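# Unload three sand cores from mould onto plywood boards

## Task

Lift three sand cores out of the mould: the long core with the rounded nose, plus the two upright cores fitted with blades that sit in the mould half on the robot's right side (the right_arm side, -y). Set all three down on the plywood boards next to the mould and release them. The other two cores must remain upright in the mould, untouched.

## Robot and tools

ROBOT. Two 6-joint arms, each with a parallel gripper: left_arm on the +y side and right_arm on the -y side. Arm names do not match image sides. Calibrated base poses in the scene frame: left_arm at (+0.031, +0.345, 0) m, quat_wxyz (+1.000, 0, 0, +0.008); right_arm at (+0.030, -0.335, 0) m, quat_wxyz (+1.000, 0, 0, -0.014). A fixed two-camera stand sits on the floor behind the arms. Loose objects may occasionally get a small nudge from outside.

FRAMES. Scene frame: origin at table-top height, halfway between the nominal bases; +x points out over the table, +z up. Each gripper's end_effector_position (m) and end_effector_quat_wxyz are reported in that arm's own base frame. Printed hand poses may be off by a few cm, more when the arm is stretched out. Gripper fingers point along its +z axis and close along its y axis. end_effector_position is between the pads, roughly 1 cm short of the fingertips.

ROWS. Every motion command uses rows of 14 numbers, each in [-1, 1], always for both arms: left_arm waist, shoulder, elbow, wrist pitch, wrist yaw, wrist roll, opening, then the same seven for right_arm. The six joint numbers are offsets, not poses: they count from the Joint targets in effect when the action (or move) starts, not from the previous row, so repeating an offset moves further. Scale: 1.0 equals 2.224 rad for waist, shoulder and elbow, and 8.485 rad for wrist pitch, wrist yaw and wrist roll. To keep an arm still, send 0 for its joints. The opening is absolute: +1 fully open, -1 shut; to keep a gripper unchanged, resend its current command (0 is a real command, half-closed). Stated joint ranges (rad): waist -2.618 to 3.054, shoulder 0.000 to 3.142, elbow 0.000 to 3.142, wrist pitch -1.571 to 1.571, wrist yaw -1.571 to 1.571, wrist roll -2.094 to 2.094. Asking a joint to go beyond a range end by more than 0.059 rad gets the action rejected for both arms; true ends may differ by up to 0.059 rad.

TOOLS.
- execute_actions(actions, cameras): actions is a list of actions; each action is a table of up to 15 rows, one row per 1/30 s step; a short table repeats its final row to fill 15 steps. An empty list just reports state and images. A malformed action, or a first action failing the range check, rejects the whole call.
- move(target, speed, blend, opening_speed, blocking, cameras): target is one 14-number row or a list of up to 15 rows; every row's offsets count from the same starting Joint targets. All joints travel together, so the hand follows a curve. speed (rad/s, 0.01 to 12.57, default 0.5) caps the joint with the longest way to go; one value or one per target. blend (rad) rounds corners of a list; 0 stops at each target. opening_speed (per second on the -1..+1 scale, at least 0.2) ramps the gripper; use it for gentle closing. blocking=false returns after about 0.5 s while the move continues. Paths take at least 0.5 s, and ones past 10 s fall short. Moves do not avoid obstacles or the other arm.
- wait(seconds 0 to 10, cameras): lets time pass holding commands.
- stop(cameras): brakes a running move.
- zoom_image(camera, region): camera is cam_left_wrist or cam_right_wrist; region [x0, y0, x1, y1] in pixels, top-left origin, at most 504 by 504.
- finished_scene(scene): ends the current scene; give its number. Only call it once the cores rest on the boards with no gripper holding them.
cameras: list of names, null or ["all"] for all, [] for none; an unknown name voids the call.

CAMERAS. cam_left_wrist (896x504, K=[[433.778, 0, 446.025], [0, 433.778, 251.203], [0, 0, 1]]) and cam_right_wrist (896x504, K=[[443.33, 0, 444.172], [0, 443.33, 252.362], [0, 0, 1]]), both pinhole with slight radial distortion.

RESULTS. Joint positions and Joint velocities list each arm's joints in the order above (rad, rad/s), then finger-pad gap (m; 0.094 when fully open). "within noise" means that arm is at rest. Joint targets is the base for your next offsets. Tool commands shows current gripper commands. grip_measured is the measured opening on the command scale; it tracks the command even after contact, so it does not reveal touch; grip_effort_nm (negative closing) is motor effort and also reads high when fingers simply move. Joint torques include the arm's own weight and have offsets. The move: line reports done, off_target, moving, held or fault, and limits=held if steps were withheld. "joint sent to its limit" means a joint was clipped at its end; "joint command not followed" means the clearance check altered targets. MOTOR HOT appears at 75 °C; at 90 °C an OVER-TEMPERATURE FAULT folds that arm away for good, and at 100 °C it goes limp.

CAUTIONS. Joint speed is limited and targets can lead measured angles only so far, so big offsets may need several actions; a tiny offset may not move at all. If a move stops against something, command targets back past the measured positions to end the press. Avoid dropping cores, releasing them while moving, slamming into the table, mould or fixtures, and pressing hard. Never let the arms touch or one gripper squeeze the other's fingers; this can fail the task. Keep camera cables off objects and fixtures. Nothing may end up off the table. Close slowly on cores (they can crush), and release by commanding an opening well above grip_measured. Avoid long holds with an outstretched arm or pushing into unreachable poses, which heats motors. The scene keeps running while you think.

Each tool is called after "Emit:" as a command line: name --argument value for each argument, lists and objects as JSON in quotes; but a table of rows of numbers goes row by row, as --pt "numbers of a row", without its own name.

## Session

Emit:
execute_actions --actions '[]' --cameras '[]'

Scene clock: 0.00 s.
left_arm: end_effector_position=(+0.3491, -0.0518, +0.2089) grip_measured=+1.000 grip_effort_nm=n/a end_effector_quat_wxyz=(+0.533, -0.007, +0.816, -0.226) | right_arm: end_effector_position=(+0.3047, +0.0784, +0.1820) grip_measured=+1.000 grip_effort_nm=n/a end_effector_quat_wxyz=(+0.477, +0.034, +0.863, +0.162)
Joint positions: left_arm=[0.064 1.008 0.577 0.059 0.429 -0.249 0.094] | right_arm=[0.21 0.845 0.563 -0.234 -0.068 0.329 0.094]
Joint velocities: within noise
Joint torques (N m): no reading
Heat: left arm: 32 °C; right arm: 32 °C.
Joint targets: left_arm=[0.064 1.000 0.586 0.062 0.431 -0.247] | right_arm=[0.210 0.838 0.575 -0.230 -0.068 0.327]
Tool commands: left_gripper/opening=+1.0 right_gripper/opening=+1.0
No camera images: "cameras" was empty.

Emit:
move --target '[-0.1857,0.3282,0.7167,-0.1782,-0.0508,0.0291,0.4,0.0405,0.4011,0.7217,-0.1438,0.008,-0.0385,0.4]' --speed 1.2

Scene clock: 4.77 s.
left_arm: end_effector_position=(+0.3658, -0.1319, +0.3281) grip_measured=+0.402 grip_effort_nm=-0.066 end_effector_quat_wxyz=(+0.277, +0.163, +0.946, -0.053) | right_arm: end_effector_position=(+0.3738, +0.1152, +0.3241) grip_measured=+0.403 grip_effort_nm=-0.125 end_effector_quat_wxyz=(+0.274, -0.138, +0.951, +0.045)
Joint positions: left_arm=[-0.345 1.714 2.156 -1.442 0.009 -0.006 0.066] | right_arm=[0.293 1.722 2.151 -1.438 -0.007 0.006 0.066]
Joint velocities: within noise
Joint torques (N m): left_arm=[-0.34 -5.22 6.3 1.39 -0.08 0] | right_arm=[0.54 -5.61 6.99 0.86 0.05 -0.1]
Heat: left arm: 32 °C; right arm: 33 °C.
Joint targets: left_arm=[-0.349 1.730 2.181 -1.450 0.000 0.000] | right_arm=[0.300 1.730 2.181 -1.451 0.000 0.000]
move: done

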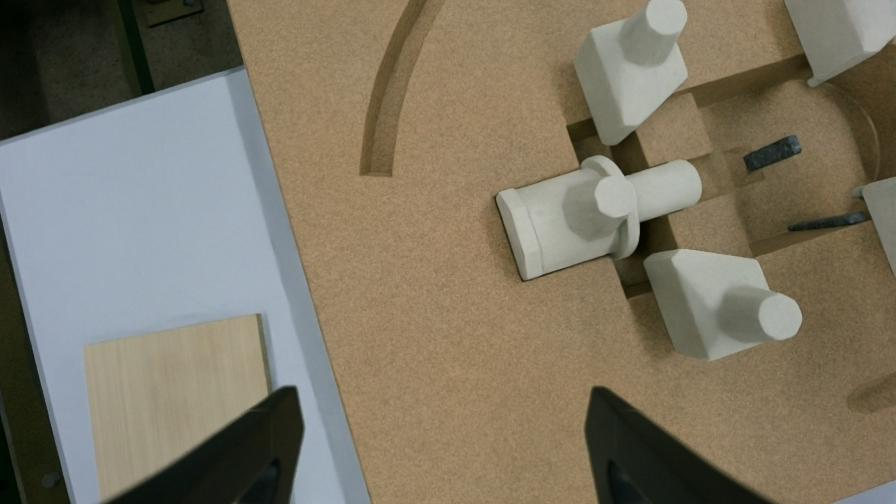

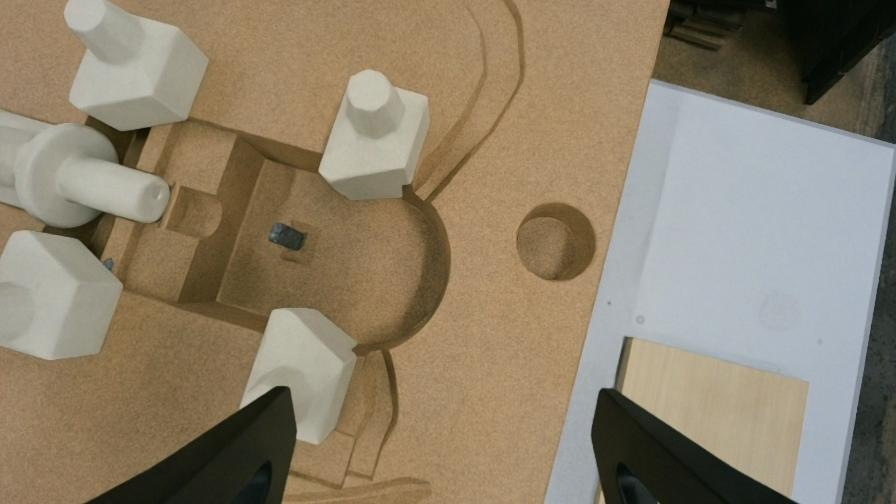

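Emit:
move --target '[-0.0027,0.1709,-0.0162,0.0253,0.0648,0.1102,0.4,0.1237,-0.2338,-0.5441,0.1238,0,0,0.4]' --speed 1.0

Scene clock: 25.90 s.
left_arm: end_effector_position=(+0.4184, -0.2466, +0.2099) grip_measured=+0.402 grip_effort_nm=-0.061 end_effector_quat_wxyz=(+0.247, +0.603, +0.734, -0.192) | right_arm: end_effector_position=(+0.3189, +0.2054, +0.2063) grip_measured=+0.403 grip_effort_nm=-0.125 end_effector_quat_wxyz=(+0.412, -0.251, +0.867, +0.123)
Joint positions: left_arm=[-0.348 2.096 2.15 -1.245 0.523 0.924 0.066] | right_arm=[0.567 1.233 0.978 -0.427 -0.004 0.006 0.066]
Joint velocities: within noise
Joint torques (N m): left_arm=[-0.57 -8.96 4.52 1.23 0.64 0.08] | right_arm=[0.62 -5.57 5.65 1.57 0.03 -0.11]
Heat: left arm: 35 °C; right arm: 34 °C.
Joint targets: left_arm=[-0.355 2.110 2.145 -1.235 0.550 0.936] | right_arm=[0.575 1.210 0.970 -0.400 0.000 0.000]
move: done

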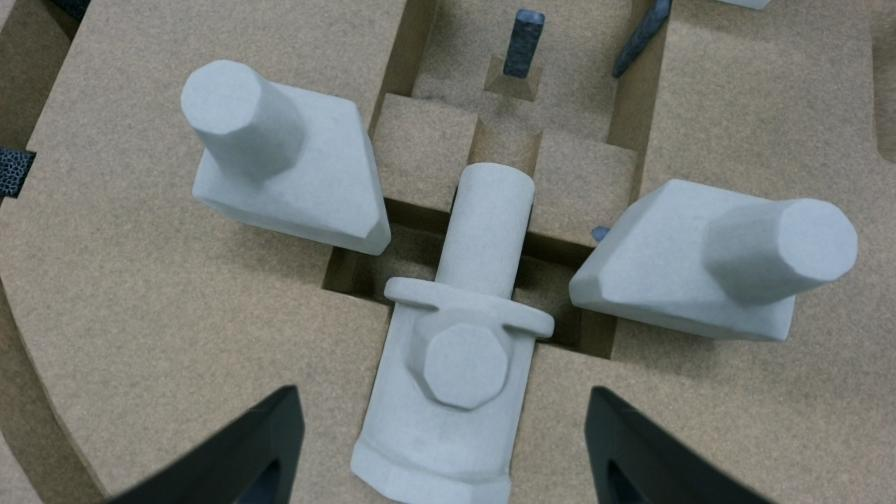

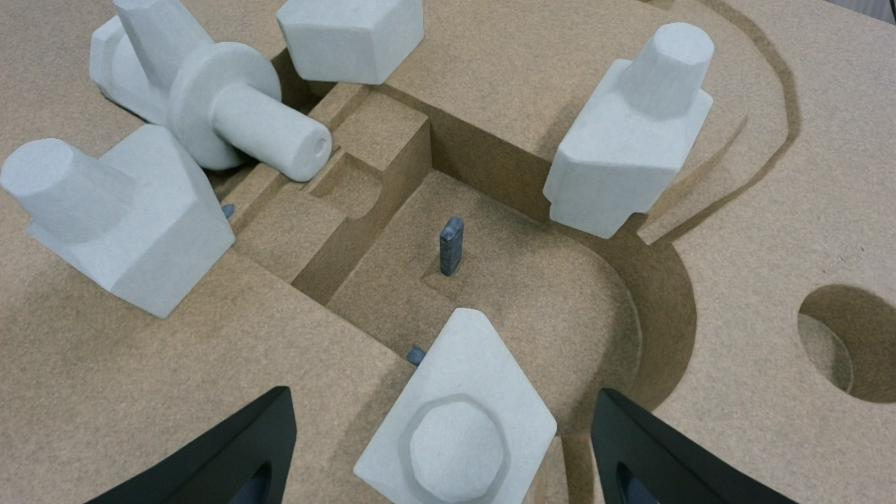

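Emit:
move --target '[-0.004,-0.018,-0.135,0.0303,0,0,0.4,-0.0045,0.0014,-0.1106,0.0331,0,0,0.4]' --speed 0.4

Scene clock: 35.77 s.
left_arm: end_effector_position=(+0.4176, -0.2508, +0.1323) grip_measured=+0.402 grip_effort_nm=-0.066 end_effector_quat_wxyz=(+0.227, +0.604, +0.737, -0.201) | right_arm: end_effector_position=(+0.3158, +0.2034, +0.1521) grip_measured=+0.403 grip_effort_nm=-0.125 end_effector_quat_wxyz=(+0.427, -0.249, +0.860, +0.128)
Joint positions: left_arm=[-0.356 2.096 1.851 -0.991 0.526 0.925 0.066] | right_arm=[0.567 1.23 0.732 -0.149 -0.004 0.006 0.066]
Joint velocities: within noise
Joint torques (N m): left_arm=[-0.65 -12.19 4.45 1.18 0.6 0.03] | right_arm=[-0.25 -4.96 5.56 1.64 0.04 -0.11]
Heat: left arm: 34 °C; right arm: 36 °C.
Joint targets: left_arm=[-0.364 2.070 1.844 -0.978 0.550 0.935] | right_arm=[0.565 1.213 0.724 -0.119 0.000 0.000]
move: done

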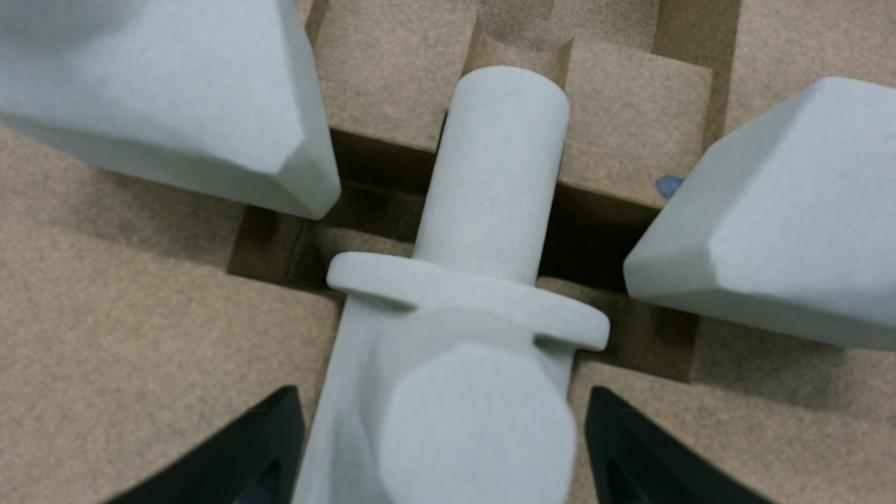

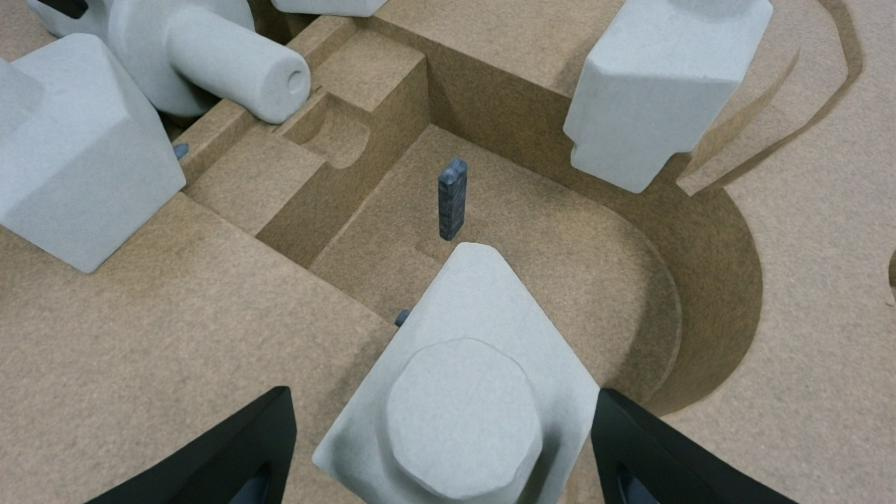

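Emit:
move --pt "-0.003 0 0.0292 -0.0085 0 0 0.4 -0.0045 0 0 0 0 0 0.4" --pt "-0.003 0 0.0292 -0.0085 0 0 -0.8 -0.0045 0 0 0 0 0 -0.8" --speed 0.3 --opening_speed 0.9

Scene clock: 44.67 s.
left_arm: end_effector_position=(+0.4145, -0.2521, +0.1396) grip_measured=-0.188 grip_effort_nm=-1.009 end_effector_quat_wxyz=(+0.221, +0.607, +0.737, -0.199) | right_arm: end_effector_position=(+0.3172, +0.2014, +0.1523) grip_measured=-0.281 grip_effort_nm=-0.999 end_effector_quat_wxyz=(+0.428, -0.247, +0.860, +0.125)
Joint positions: left_arm=[-0.364 2.096 1.885 -1.034 0.517 0.928 0.038] | right_arm=[0.562 1.23 0.732 -0.148 -0.002 0.004 0.034]
Joint velocities: within noise
Joint torques (N m): left_arm=[-0.51 -12.04 7.12 0.88 0.72 0.04] | right_arm=[-0.66 -4.98 5.56 1.6 0.01 -0.08]
Heat: left arm: 37 °C; right arm: 36 °C.
Joint targets: left_arm=[-0.371 2.070 1.909 -1.050 0.550 0.935] | right_arm=[0.555 1.213 0.724 -0.119 0.000 0.000]
move: done

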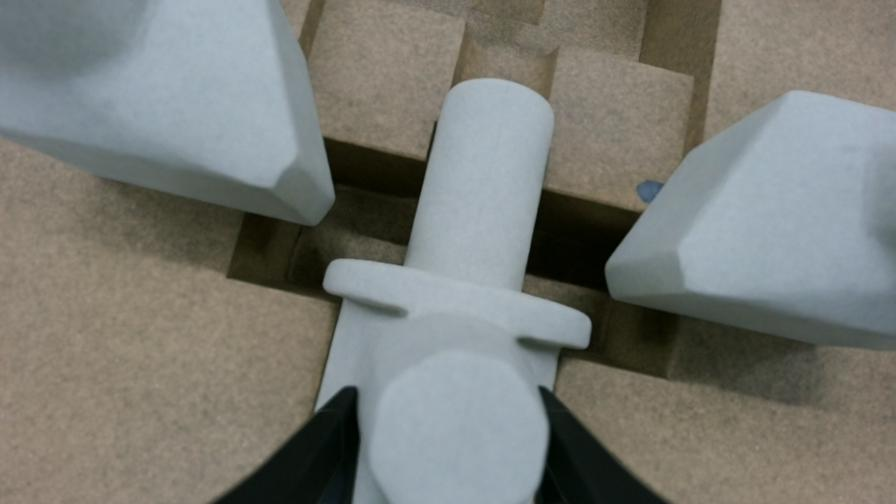

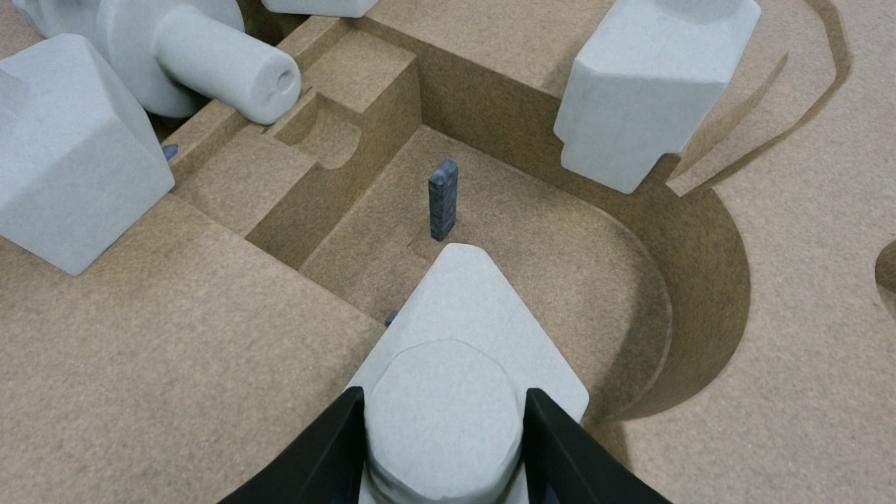

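Emit:
move --pt "0 0.0135 0.1255 -0.02 0.006 0 -0.8 0 -0.0238 0.0971 -0.0166 0 0 -0.8" --pt "0 0.0382 0.2702 -0.0483 0.006 0 -0.8 0 -0.0193 0.2095 -0.0449 0 0 -0.8" --speed 0.35

Scene clock: 56.27 s.
left_arm: end_effector_position=(+0.4035, -0.2488, +0.2585) grip_measured=-0.189 grip_effort_nm=-1.004 end_effector_quat_wxyz=(+0.245, +0.611, +0.727, -0.193) | right_arm: end_effector_position=(+0.3151, +0.2001, +0.2577) grip_measured=-0.282 grip_effort_nm=-1.009 end_effector_quat_wxyz=(+0.429, -0.247, +0.860, +0.126)
Joint positions: left_arm=[-0.364 2.159 2.464 -1.498 0.523 0.932 0.038] | right_arm=[0.562 1.2 1.133 -0.577 -0.002 0.004 0.034]
Joint velocities: within noise
Joint torques (N m): left_arm=[-0.57 -10.29 8.27 1.55 1.25 -0.03] | right_arm=[-0.68 -5.85 10.78 2.06 0.02 -0.08]
Heat: left arm: 39 °C; right arm: 37 °C.
Joint targets: left_arm=[-0.371 2.155 2.510 -1.460 0.601 0.936] | right_arm=[0.555 1.171 1.190 -0.500 0.000 0.000]
move: off_target (left_arm, right_arm); left_arm: the wrist yaw is farthest, 0.078 rad from its target; right_arm: the wrist pitch is farthest, 0.077 rad from its target

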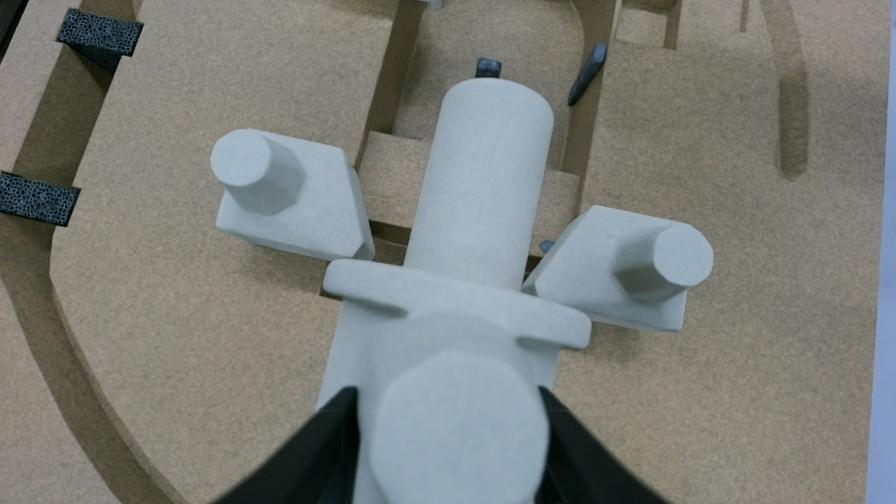

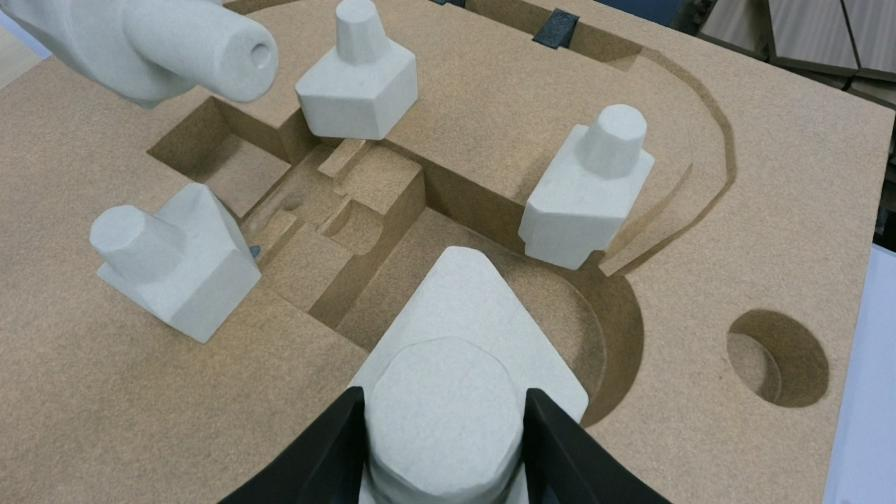

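Emit:
move --pt "0.0967 -0.0944 -0.1124 0.0047 0 0.0171 -0.8 -0.46 0.2334 0.3372 -0.0825 0 0.1222 -0.8" --pt "0.3638 -0.4204 -0.5126 0.0601 -0.0708 -0.1103 -0.8 -0.46 0.3525 0.2833 -0.0902 0 0.1222 -0.8" --speed 0.5

Scene clock: 84.73 s.
left_arm: end_effector_position=(+0.2942, +0.1360, +0.2464) grip_measured=-0.189 grip_effort_nm=-0.999 end_effector_quat_wxyz=(+0.294, -0.201, +0.932, +0.062) | right_arm: end_effector_position=(+0.3673, -0.1872, +0.1395) grip_measured=-0.283 grip_effort_nm=-1.004 end_effector_quat_wxyz=(+0.079, +0.679, +0.729, +0.020)
Joint positions: left_arm=[0.434 1.27 1.357 -1.048 0.007 0.006 0.038] | right_arm=[-0.472 1.961 1.816 -1.262 0.005 1.028 0.034]
Joint velocities: within noise
Joint torques (N m): left_arm=[0.44 -7.27 6.23 2.6 -0.06 -0.12] | right_arm=[0.27 -9.22 5.61 0.34 -0.05 0.06]
Heat: left arm: 40 °C; right arm: 39 °C.
Joint targets: left_arm=[0.438 1.220 1.370 -0.950 0.000 0.000] | right_arm=[-0.469 1.955 1.820 -1.265 0.000 1.037]
move: off_target (left_arm); left_arm: the wrist pitch is farthest, 0.098 rad from its target

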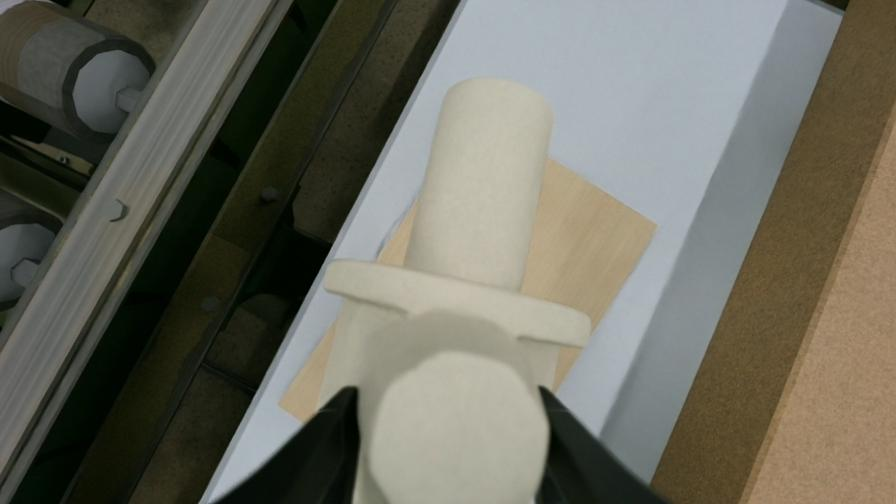

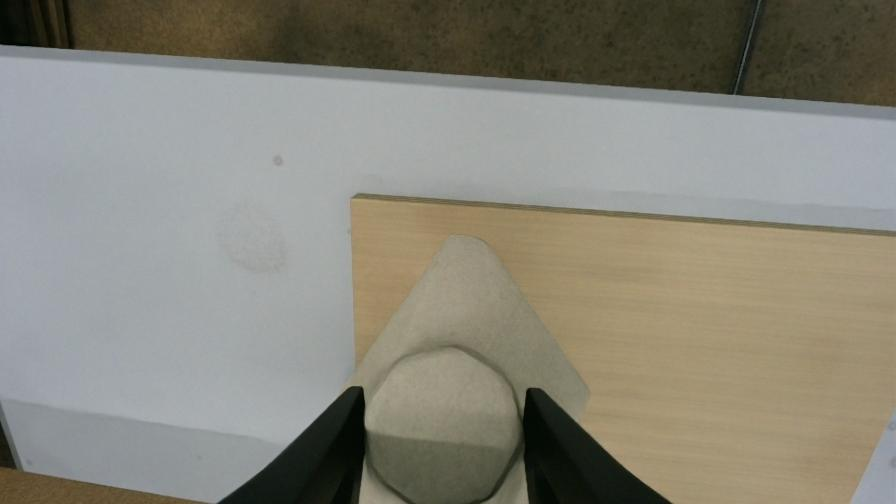

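Emit:
move --target '[-0.0135,-0.0135,-0.2361,0.0572,0,0,-0.8,0,0.0207,-0.0472,0.0068,0,0,-0.8]' --speed 0.35

Scene clock: 100.10 s.
left_arm: end_effector_position=(+0.2956, +0.1306, +0.1162) grip_measured=-0.189 grip_effort_nm=-1.009 end_effector_quat_wxyz=(+0.285, -0.195, +0.937, +0.058) | right_arm: end_effector_position=(+0.3577, -0.1830, +0.1082) grip_measured=-0.283 grip_effort_nm=-1.009 end_effector_quat_wxyz=(+0.045, +0.681, +0.731, +0.008)
Joint positions: left_arm=[0.417 1.245 0.828 -0.564 0.007 0.004 0.038] | right_arm=[-0.472 1.988 1.738 -1.23 0.008 1.028 0.034]
Joint velocities: within noise
Joint torques (N m): left_arm=[-0.58 -7.71 6.75 2.61 -0.03 -0.11] | right_arm=[0.24 -7.8 3.55 0.47 -0.09 0.06]
Heat: left arm: 38 °C; right arm: 38 °C.
Joint targets: left_arm=[0.408 1.190 0.845 -0.465 0.000 -0.001] | right_arm=[-0.469 2.001 1.715 -1.208 0.000 1.037]
move: off_target (left_arm); left_arm: the wrist pitch is farthest, 0.099 rad from its target

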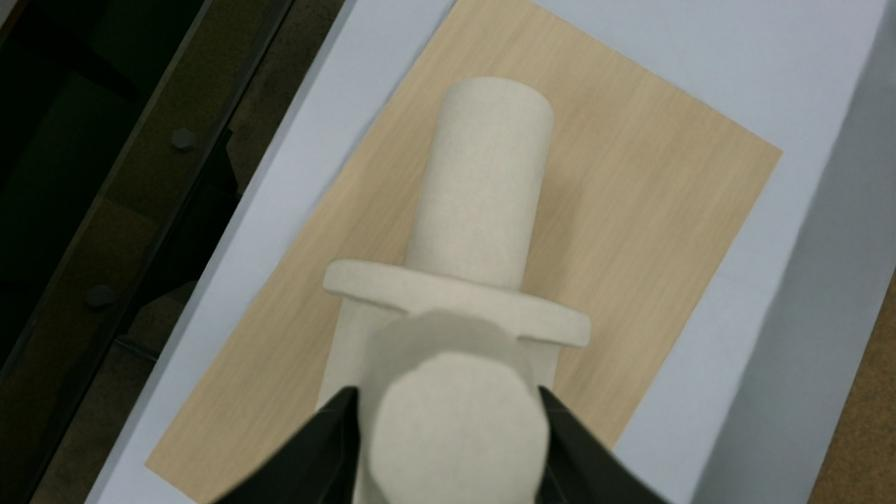

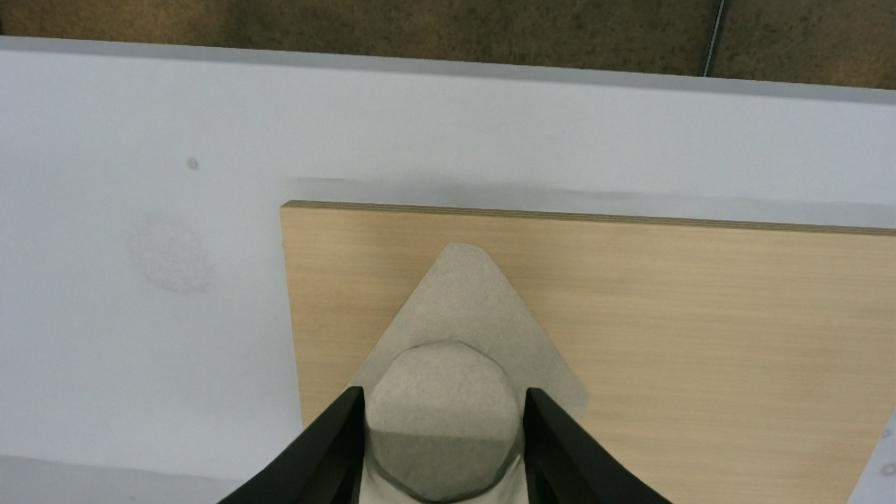

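Emit:
move --target '[0,0.006,-0.045,0.013,0,0,-0.8,0,0.02,-0.07,0.019,0,0,-0.8]' --speed 0.2

Scene clock: 103.80 s.
left_arm: end_effector_position=(+0.3007, +0.1329, +0.1064) grip_measured=-0.191 grip_effort_nm=-1.004 end_effector_quat_wxyz=(+0.313, -0.195, +0.927, +0.063) | right_arm: end_effector_position=(+0.3649, -0.2066, +0.0776) grip_measured=-0.297 grip_effort_nm=-0.999 end_effector_quat_wxyz=(+0.089, +0.687, +0.721, -0.009)
Joint positions: left_arm=[0.417 1.233 0.745 -0.432 0.006 0 0.038] | right_arm=[-0.489 1.992 1.612 -1.023 0.066 1.028 0.033]
Joint velocities: within noise
Joint torques (N m): left_arm=[-0.55 -5.64 5.24 2.46 -0.03 -0.06] | right_arm=[1.78 -4.81 1.5 0.18 -0.61 0.06]
Heat: left arm: 38 °C; right arm: 38 °C.
Joint targets: left_arm=[0.408 1.203 0.745 -0.354 0.000 -0.001] | right_arm=[-0.469 2.045 1.560 -1.047 0.000 1.037]
move: off_target (left_arm, right_arm); left_arm: the wrist pitch is farthest, 0.077 rad from its target; right_arm: the wrist yaw is farthest, 0.066 rad from its target

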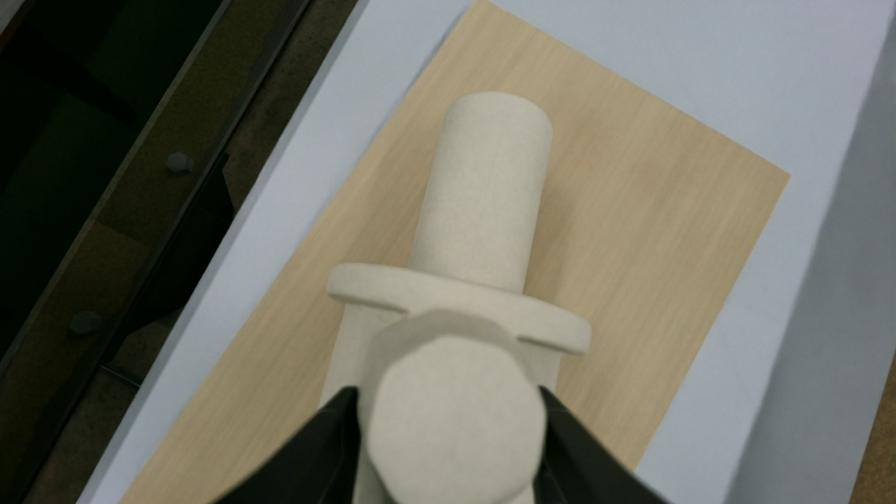

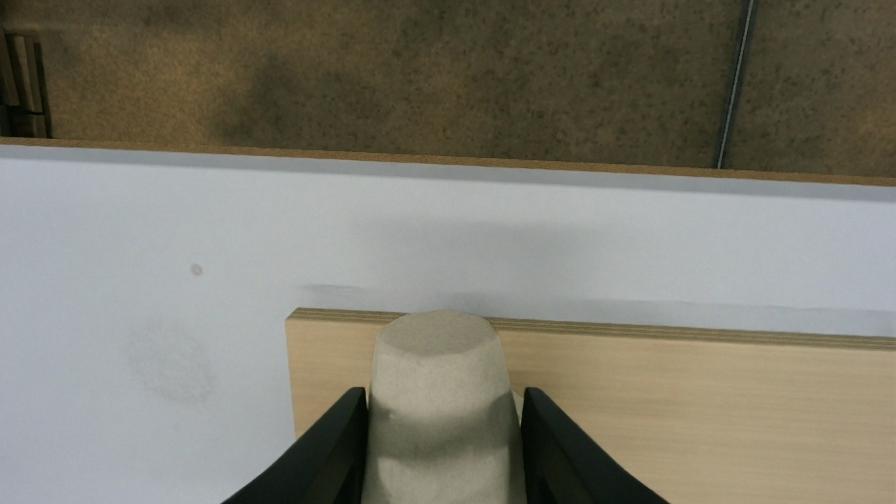

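Emit:
move --target '[0,0.0045,-0.0225,-0.001,0,0,-0.8,-0.009,0.01,-0.03,0.004,0,0,-0.8]' --speed 0.2

Scene clock: 107.50 s.
left_arm: end_effector_position=(+0.3014, +0.1332, +0.1053) grip_measured=-0.191 grip_effort_nm=-0.999 end_effector_quat_wxyz=(+0.326, -0.195, +0.923, +0.065) | right_arm: end_effector_position=(+0.3622, -0.2069, +0.0750) grip_measured=-0.297 grip_effort_nm=-1.004 end_effector_quat_wxyz=(+0.094, +0.690, +0.718, -0.001)
Joint positions: left_arm=[0.417 1.219 0.714 -0.388 0.006 -0.003 0.038] | right_arm=[-0.499 1.973 1.573 -0.99 0.052 1.028 0.033]
Joint velocities: within noise
Joint torques (N m): left_arm=[-0.5 -3.64 3.86 1.92 -0.04 -0.03] | right_arm=[0.91 -1.52 -0.58 0.22 -0.48 0.06]
Heat: left arm: 37 °C; right arm: 37 °C.
Joint targets: left_arm=[0.408 1.213 0.694 -0.362 0.000 -0.001] | right_arm=[-0.488 2.067 1.493 -1.013 0.000 1.037]
move: off_target (right_arm); right_arm: the shoulder is farthest, 0.094 rad from its target

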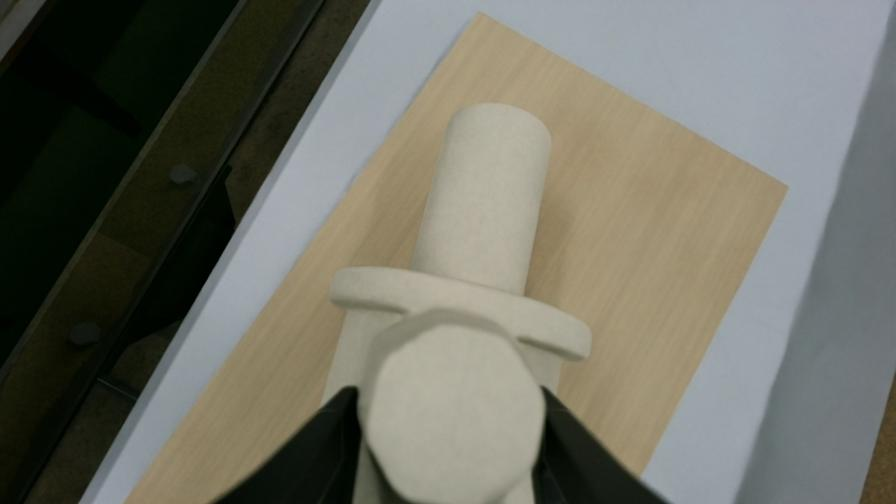

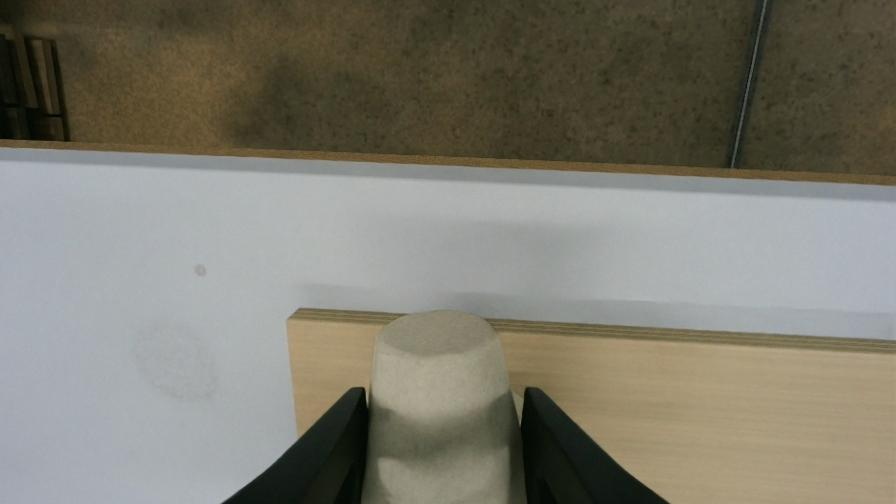

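Emit:
move --pt "0 0.003 -0.018 -0.003 0 0 -0.8 0 -0.036 0.0315 0 0 0 -0.8" --pt "0 0.003 -0.018 -0.003 0 0 -0.8 0 -0.036 0.0315 0 0 0 -0.15" --speed 0.2 --opening_speed 0.25

Scene clock: 115.27 s.
left_arm: end_effector_position=(+0.3004, +0.1328, +0.1039) grip_measured=-0.191 grip_effort_nm=-0.999 end_effector_quat_wxyz=(+0.334, -0.195, +0.920, +0.067) | right_arm: end_effector_position=(+0.3643, -0.2034, +0.0765) grip_measured=-0.153 grip_effort_nm=0.178 end_effector_quat_wxyz=(+0.092, +0.690, +0.718, +0.010)
Joint positions: left_arm=[0.417 1.204 0.689 -0.361 0.006 -0.004 0.038] | right_arm=[-0.5 1.97 1.575 -0.993 0.028 1.029 0.04]
Joint velocities: within noise
Joint torques (N m): left_arm=[-0.54 -2.02 2.67 1.38 -0.04 -0.04] | right_arm=[0.95 -7.47 4.42 0.25 -0.24 0.05]
Heat: left arm: 36 °C; right arm: 36 °C.
Joint targets: left_arm=[0.408 1.220 0.655 -0.388 0.000 0.000] | right_arm=[-0.489 1.987 1.563 -1.013 0.000 1.037]
move: done; target 2's new numbers were sent with right_arm's wrist yaw 0.050 rad from that target

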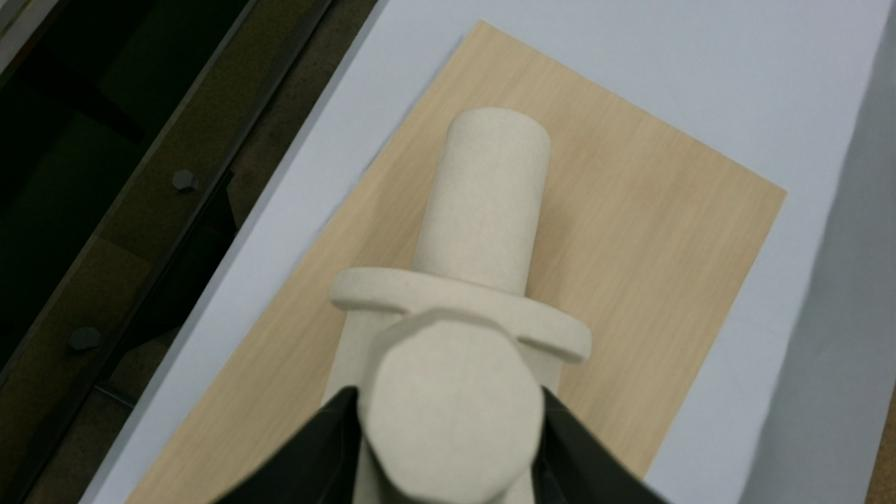

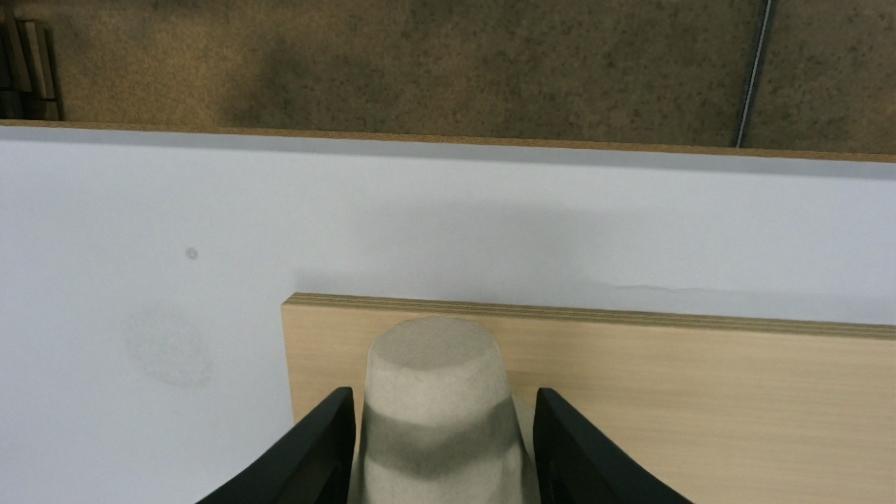

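Emit:
move --target '[0,-0.006,0.009,0.005,0,0,0.5,0,0,0,0,0,0,0.2]' --speed 0.3 --opening_speed 0.3

Scene clock: 122.30 s.
left_arm: end_effector_position=(+0.2990, +0.1340, +0.1024) grip_measured=+0.498 grip_effort_nm=0.129 end_effector_quat_wxyz=(+0.332, -0.197, +0.920, +0.071) | right_arm: end_effector_position=(+0.3646, -0.1993, +0.0750) grip_measured=+0.197 grip_effort_nm=0.178 end_effector_quat_wxyz=(+0.084, +0.690, +0.719, +0.019)
Joint positions: left_arm=[0.417 1.204 0.684 -0.358 -0.003 -0.004 0.07] | right_arm=[-0.5 1.973 1.575 -1 0.007 1.029 0.056]
Joint velocities: within noise
Joint torques (N m): left_arm=[-0.51 -2.95 4.57 1.8 0.06 -0.01] | right_arm=[0.92 -7.73 4.42 0.28 -0.08 0.05]
Heat: left arm: 36 °C; right arm: 36 °C.
Joint targets: left_arm=[0.408 1.207 0.675 -0.345 0.000 -0.001] | right_arm=[-0.489 1.987 1.563 -1.012 0.000 1.037]
move: done

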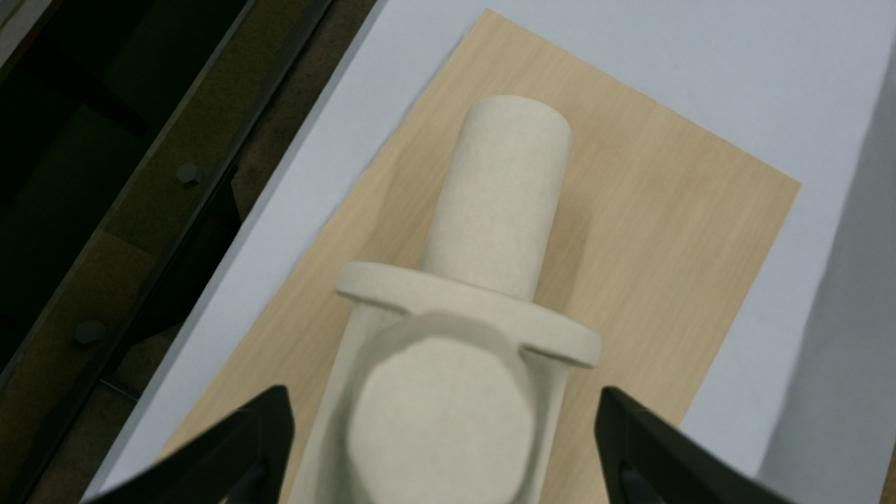

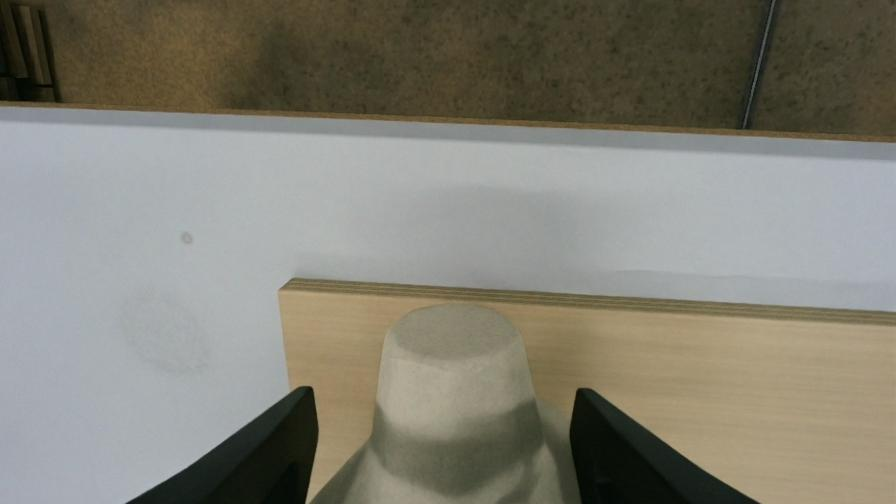

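Emit:
move --pt "0 0.006 0.313 -0.0748 0 0 0.5 0 -0.0225 0.1574 -0.0354 0 0 0.35" --pt "0 0.006 0.313 -0.0748 0 0 0.5 0.3894 -0.022 0.0908 0.0651 0 -0.1222 0.35" --speed '[0.5, 1.0]'

Scene clock: 131.63 s.
left_arm: end_effector_position=(+0.3004, +0.1346, +0.2724) grip_measured=+0.498 grip_effort_nm=0.129 end_effector_quat_wxyz=(+0.350, -0.196, +0.913, +0.075) | right_arm: end_effector_position=(+0.5280, +0.2139, +0.2157) grip_measured=+0.347 grip_effort_nm=0.168 end_effector_quat_wxyz=(+0.422, -0.169, +0.886, +0.085)
Joint positions: left_arm=[0.417 1.212 1.35 -0.976 -0.003 -0.004 0.07] | right_arm=[0.382 1.971 1.777 -0.486 -0.005 0.007 0.063]
Joint velocities: within noise
Joint torques (N m): left_arm=[-0.61 -2.52 6.98 1.69 0.06 -0.01] | right_arm=[-0.38 -12.36 5.33 1.53 0.04 -0.09]
Heat: left arm: 35 °C; right arm: 38 °C.
Joint targets: left_arm=[0.408 1.220 1.371 -0.980 0.000 -0.001] | right_arm=[0.378 1.938 1.765 -0.460 0.000 0.000]
move: done

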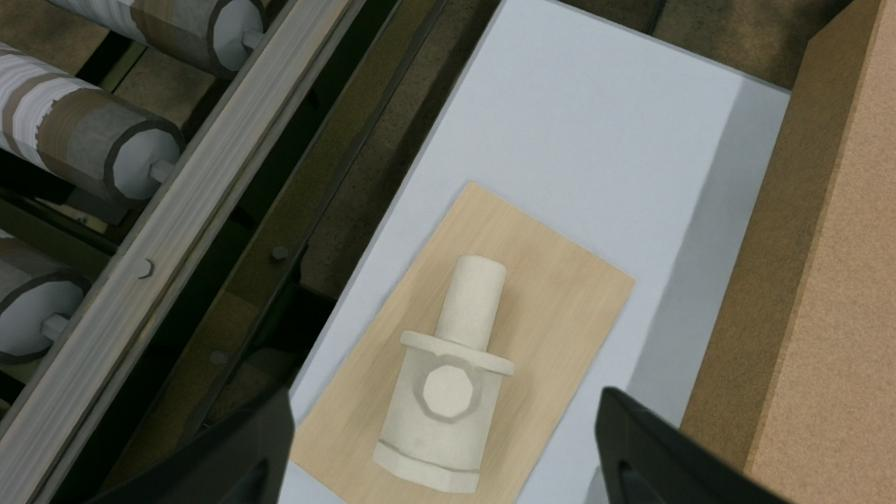

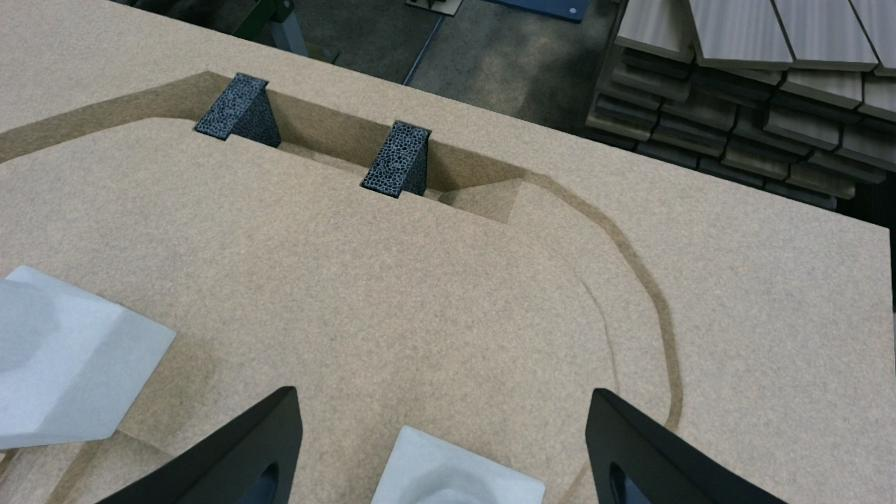

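Emit:
move --target '[0,0,0,0,0,0,0.5,-0.0018,-0.0274,-0.1574,0.038,0,0,0.4]' --speed 0.4 --cameras '["cam_right_wrist"]'

Scene clock: 138.53 s.
left_arm: end_effector_position=(+0.3003, +0.1346, +0.2724) grip_measured=+0.498 grip_effort_nm=0.125 end_effector_quat_wxyz=(+0.350, -0.196, +0.913, +0.075) | right_arm: end_effector_position=(+0.5118, +0.2072, +0.1514) grip_measured=+0.397 grip_effort_nm=0.178 end_effector_quat_wxyz=(+0.432, -0.169, +0.881, +0.086)
Joint positions: left_arm=[0.417 1.212 1.35 -0.977 -0.003 -0.004 0.07] | right_arm=[0.382 1.916 1.426 -0.168 -0.004 0.004 0.066]
Joint velocities: within noise
Joint torques (N m): left_arm=[-0.51 -2.54 7.01 1.68 0.07 -0.01] | right_arm=[-0.69 -12.34 5.27 1.59 0.03 -0.09]
Heat: left arm: 35 °C; right arm: 43 °C.
Joint targets: left_arm=[0.408 1.220 1.371 -0.980 0.000 -0.001] | right_arm=[0.374 1.877 1.415 -0.138 0.000 0.000]
move: off_target (right_arm); right_arm: the shoulder is farthest, 0.039 rad from its target
Images, in order (width x height): cam_right_wrist 896x504.

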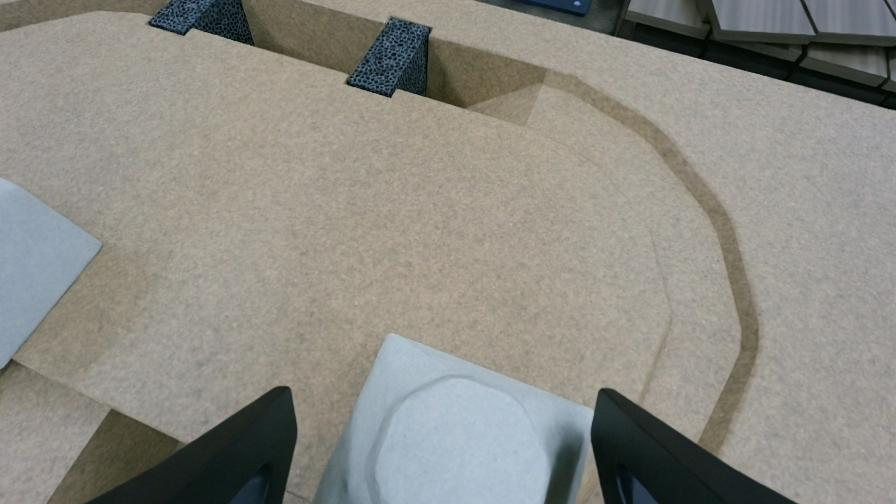

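Emit:
move --pt "0 0 0 0 0 0 0.5 -0.0025 0 0 0 0 0 0.4" --pt "0 0 0 0 0 0 0.5 -0.0025 0 0 0 0 0 -0.8" --speed 0.3 --opening_speed 0.9 --cameras '["cam_right_wrist"]'

Scene clock: 143.53 s.
left_arm: end_effector_position=(+0.3003, +0.1346, +0.2724) grip_measured=+0.498 grip_effort_nm=0.120 end_effector_quat_wxyz=(+0.350, -0.196, +0.913, +0.075) | right_arm: end_effector_position=(+0.5150, +0.2043, +0.1557) grip_measured=-0.250 grip_effort_nm=-1.004 end_effector_quat_wxyz=(+0.440, -0.168, +0.878, +0.084)
Joint positions: left_arm=[0.417 1.212 1.35 -0.977 -0.003 -0.004 0.07] | right_arm=[0.376 1.913 1.426 -0.154 -0.001 -0.002 0.035]
Joint velocities: within noise
Joint torques (N m): left_arm=[-0.55 -2.51 7.08 1.68 0.05 -0.01] | right_arm=[-0.66 -12.07 5.33 1.49 0 -0.02]
Heat: left arm: 35 °C; right arm: 45 °C.
Joint targets: left_arm=[0.408 1.220 1.371 -0.980 0.000 -0.001] | right_arm=[0.368 1.877 1.415 -0.138 0.000 0.000]
move: off_target (right_arm); target 2's new numbers were sent with right_arm's shoulder 0.039 rad from that target; right_arm: the shoulder is farthest, 0.036 rad from its target
Images, in order (width x height): cam_right_wrist 896x504.

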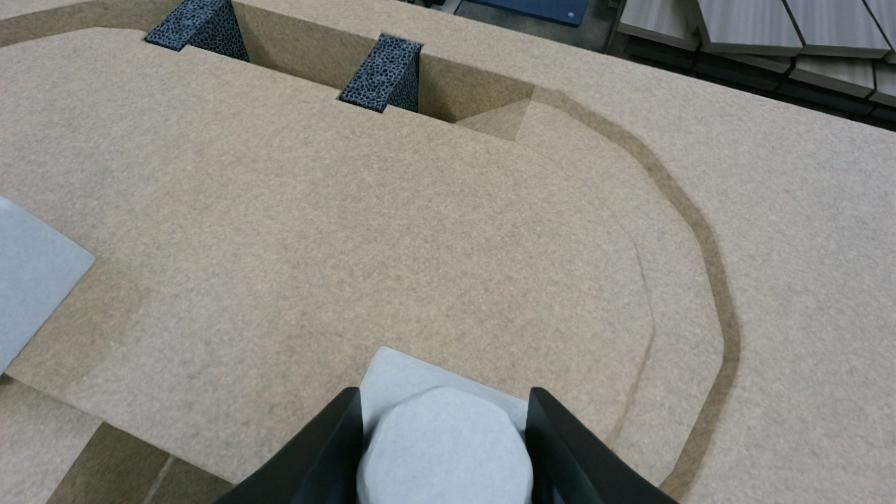

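Emit:
move --pt "0 0 0 0 0 0 0.5 0 -0.0193 0.0953 -0.0185 0 0 -0.8" --pt "0 0 0 0 0 0 0.5 0 -0.0144 0.2136 -0.0474 0 0 -0.8" --pt "0 0 0 0 0 0 0.5 -0.4741 -0.2729 0.0562 -0.1263 0 0.0961 -0.8" --pt "0 0 0 0 0 0 0.5 -0.4741 -0.1628 -0.054 -0.1216 0 0.0961 -0.8" --speed '[0.3, 0.35, 0.6, 0.4]' --cameras '["cam_right_wrist"]'

Scene clock: 159.63 s.
left_arm: end_effector_position=(+0.3003, +0.1346, +0.2724) grip_measured=+0.498 grip_effort_nm=0.129 end_effector_quat_wxyz=(+0.350, -0.196, +0.913, +0.075) | right_arm: end_effector_position=(+0.2296, -0.1873, +0.1347) grip_measured=-0.252 grip_effort_nm=-0.999 end_effector_quat_wxyz=(+0.072, +0.676, +0.733, +0.000)
Joint positions: left_arm=[0.417 1.212 1.35 -0.977 -0.003 -0.004 0.07] | right_arm=[-0.683 1.527 1.288 -1.188 0.008 0.806 0.035]
Joint velocities: within noise
Joint torques (N m): left_arm=[-0.57 -2.48 6.97 1.7 0.07 -0.01] | right_arm=[-0.31 -6.16 5.83 0.55 -0.07 0.06]
Heat: left arm: 35 °C; right arm: 43 °C.
Joint targets: left_arm=[0.408 1.220 1.371 -0.980 0.000 -0.001] | right_arm=[-0.686 1.515 1.295 -1.170 0.000 0.815]
move: done
Images, in order (width x height): cam_right_wrist 896x504.

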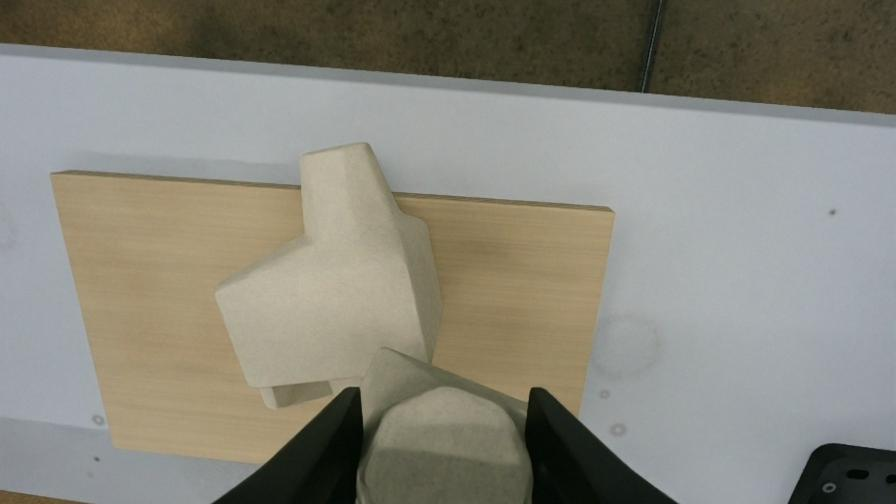

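Emit:
move --pt "0 0 0 0 0 0 0.5 -0.0373 -0.0238 -0.0187 -0.004 0 -0.0093 -0.8" --pt "0 0 0 0 0 0 0.5 -0.0373 -0.0213 -0.0697 0.0065 0 -0.0093 -0.8" --speed 0.25 --cameras '["cam_right_wrist"]'

Scene clock: 170.07 s.
left_arm: end_effector_position=(+0.3003, +0.1346, +0.2724) grip_measured=+0.498 grip_effort_nm=0.120 end_effector_quat_wxyz=(+0.350, -0.196, +0.913, +0.075) | right_arm: end_effector_position=(+0.1959, -0.1889, +0.1035) grip_measured=-0.252 grip_effort_nm=-1.004 end_effector_quat_wxyz=(+0.044, +0.684, +0.728, -0.004)
Joint positions: left_arm=[0.417 1.212 1.35 -0.977 -0.003 -0.004 0.07] | right_arm=[-0.766 1.494 1.14 -1.129 0.007 0.741 0.035]
Joint velocities: within noise
Joint torques (N m): left_arm=[-0.54 -2.51 7.05 1.67 0.05 -0.03] | right_arm=[-0.31 -6.99 5.24 0.38 -0.08 -0.08]
Heat: left arm: 35 °C; right arm: 40 °C.
Joint targets: left_arm=[0.408 1.220 1.371 -0.980 0.000 -0.001] | right_arm=[-0.770 1.468 1.140 -1.115 0.000 0.737]
move: done
Images, in order (width x height): cam_right_wrist 896x504.

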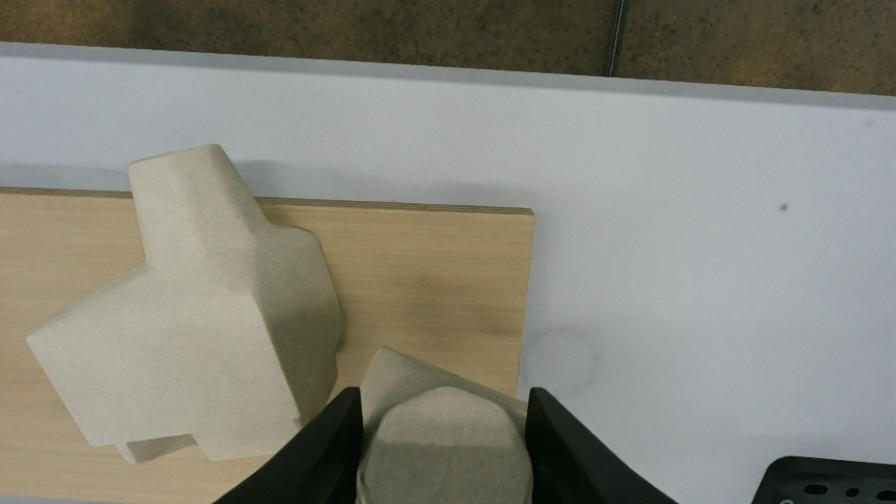

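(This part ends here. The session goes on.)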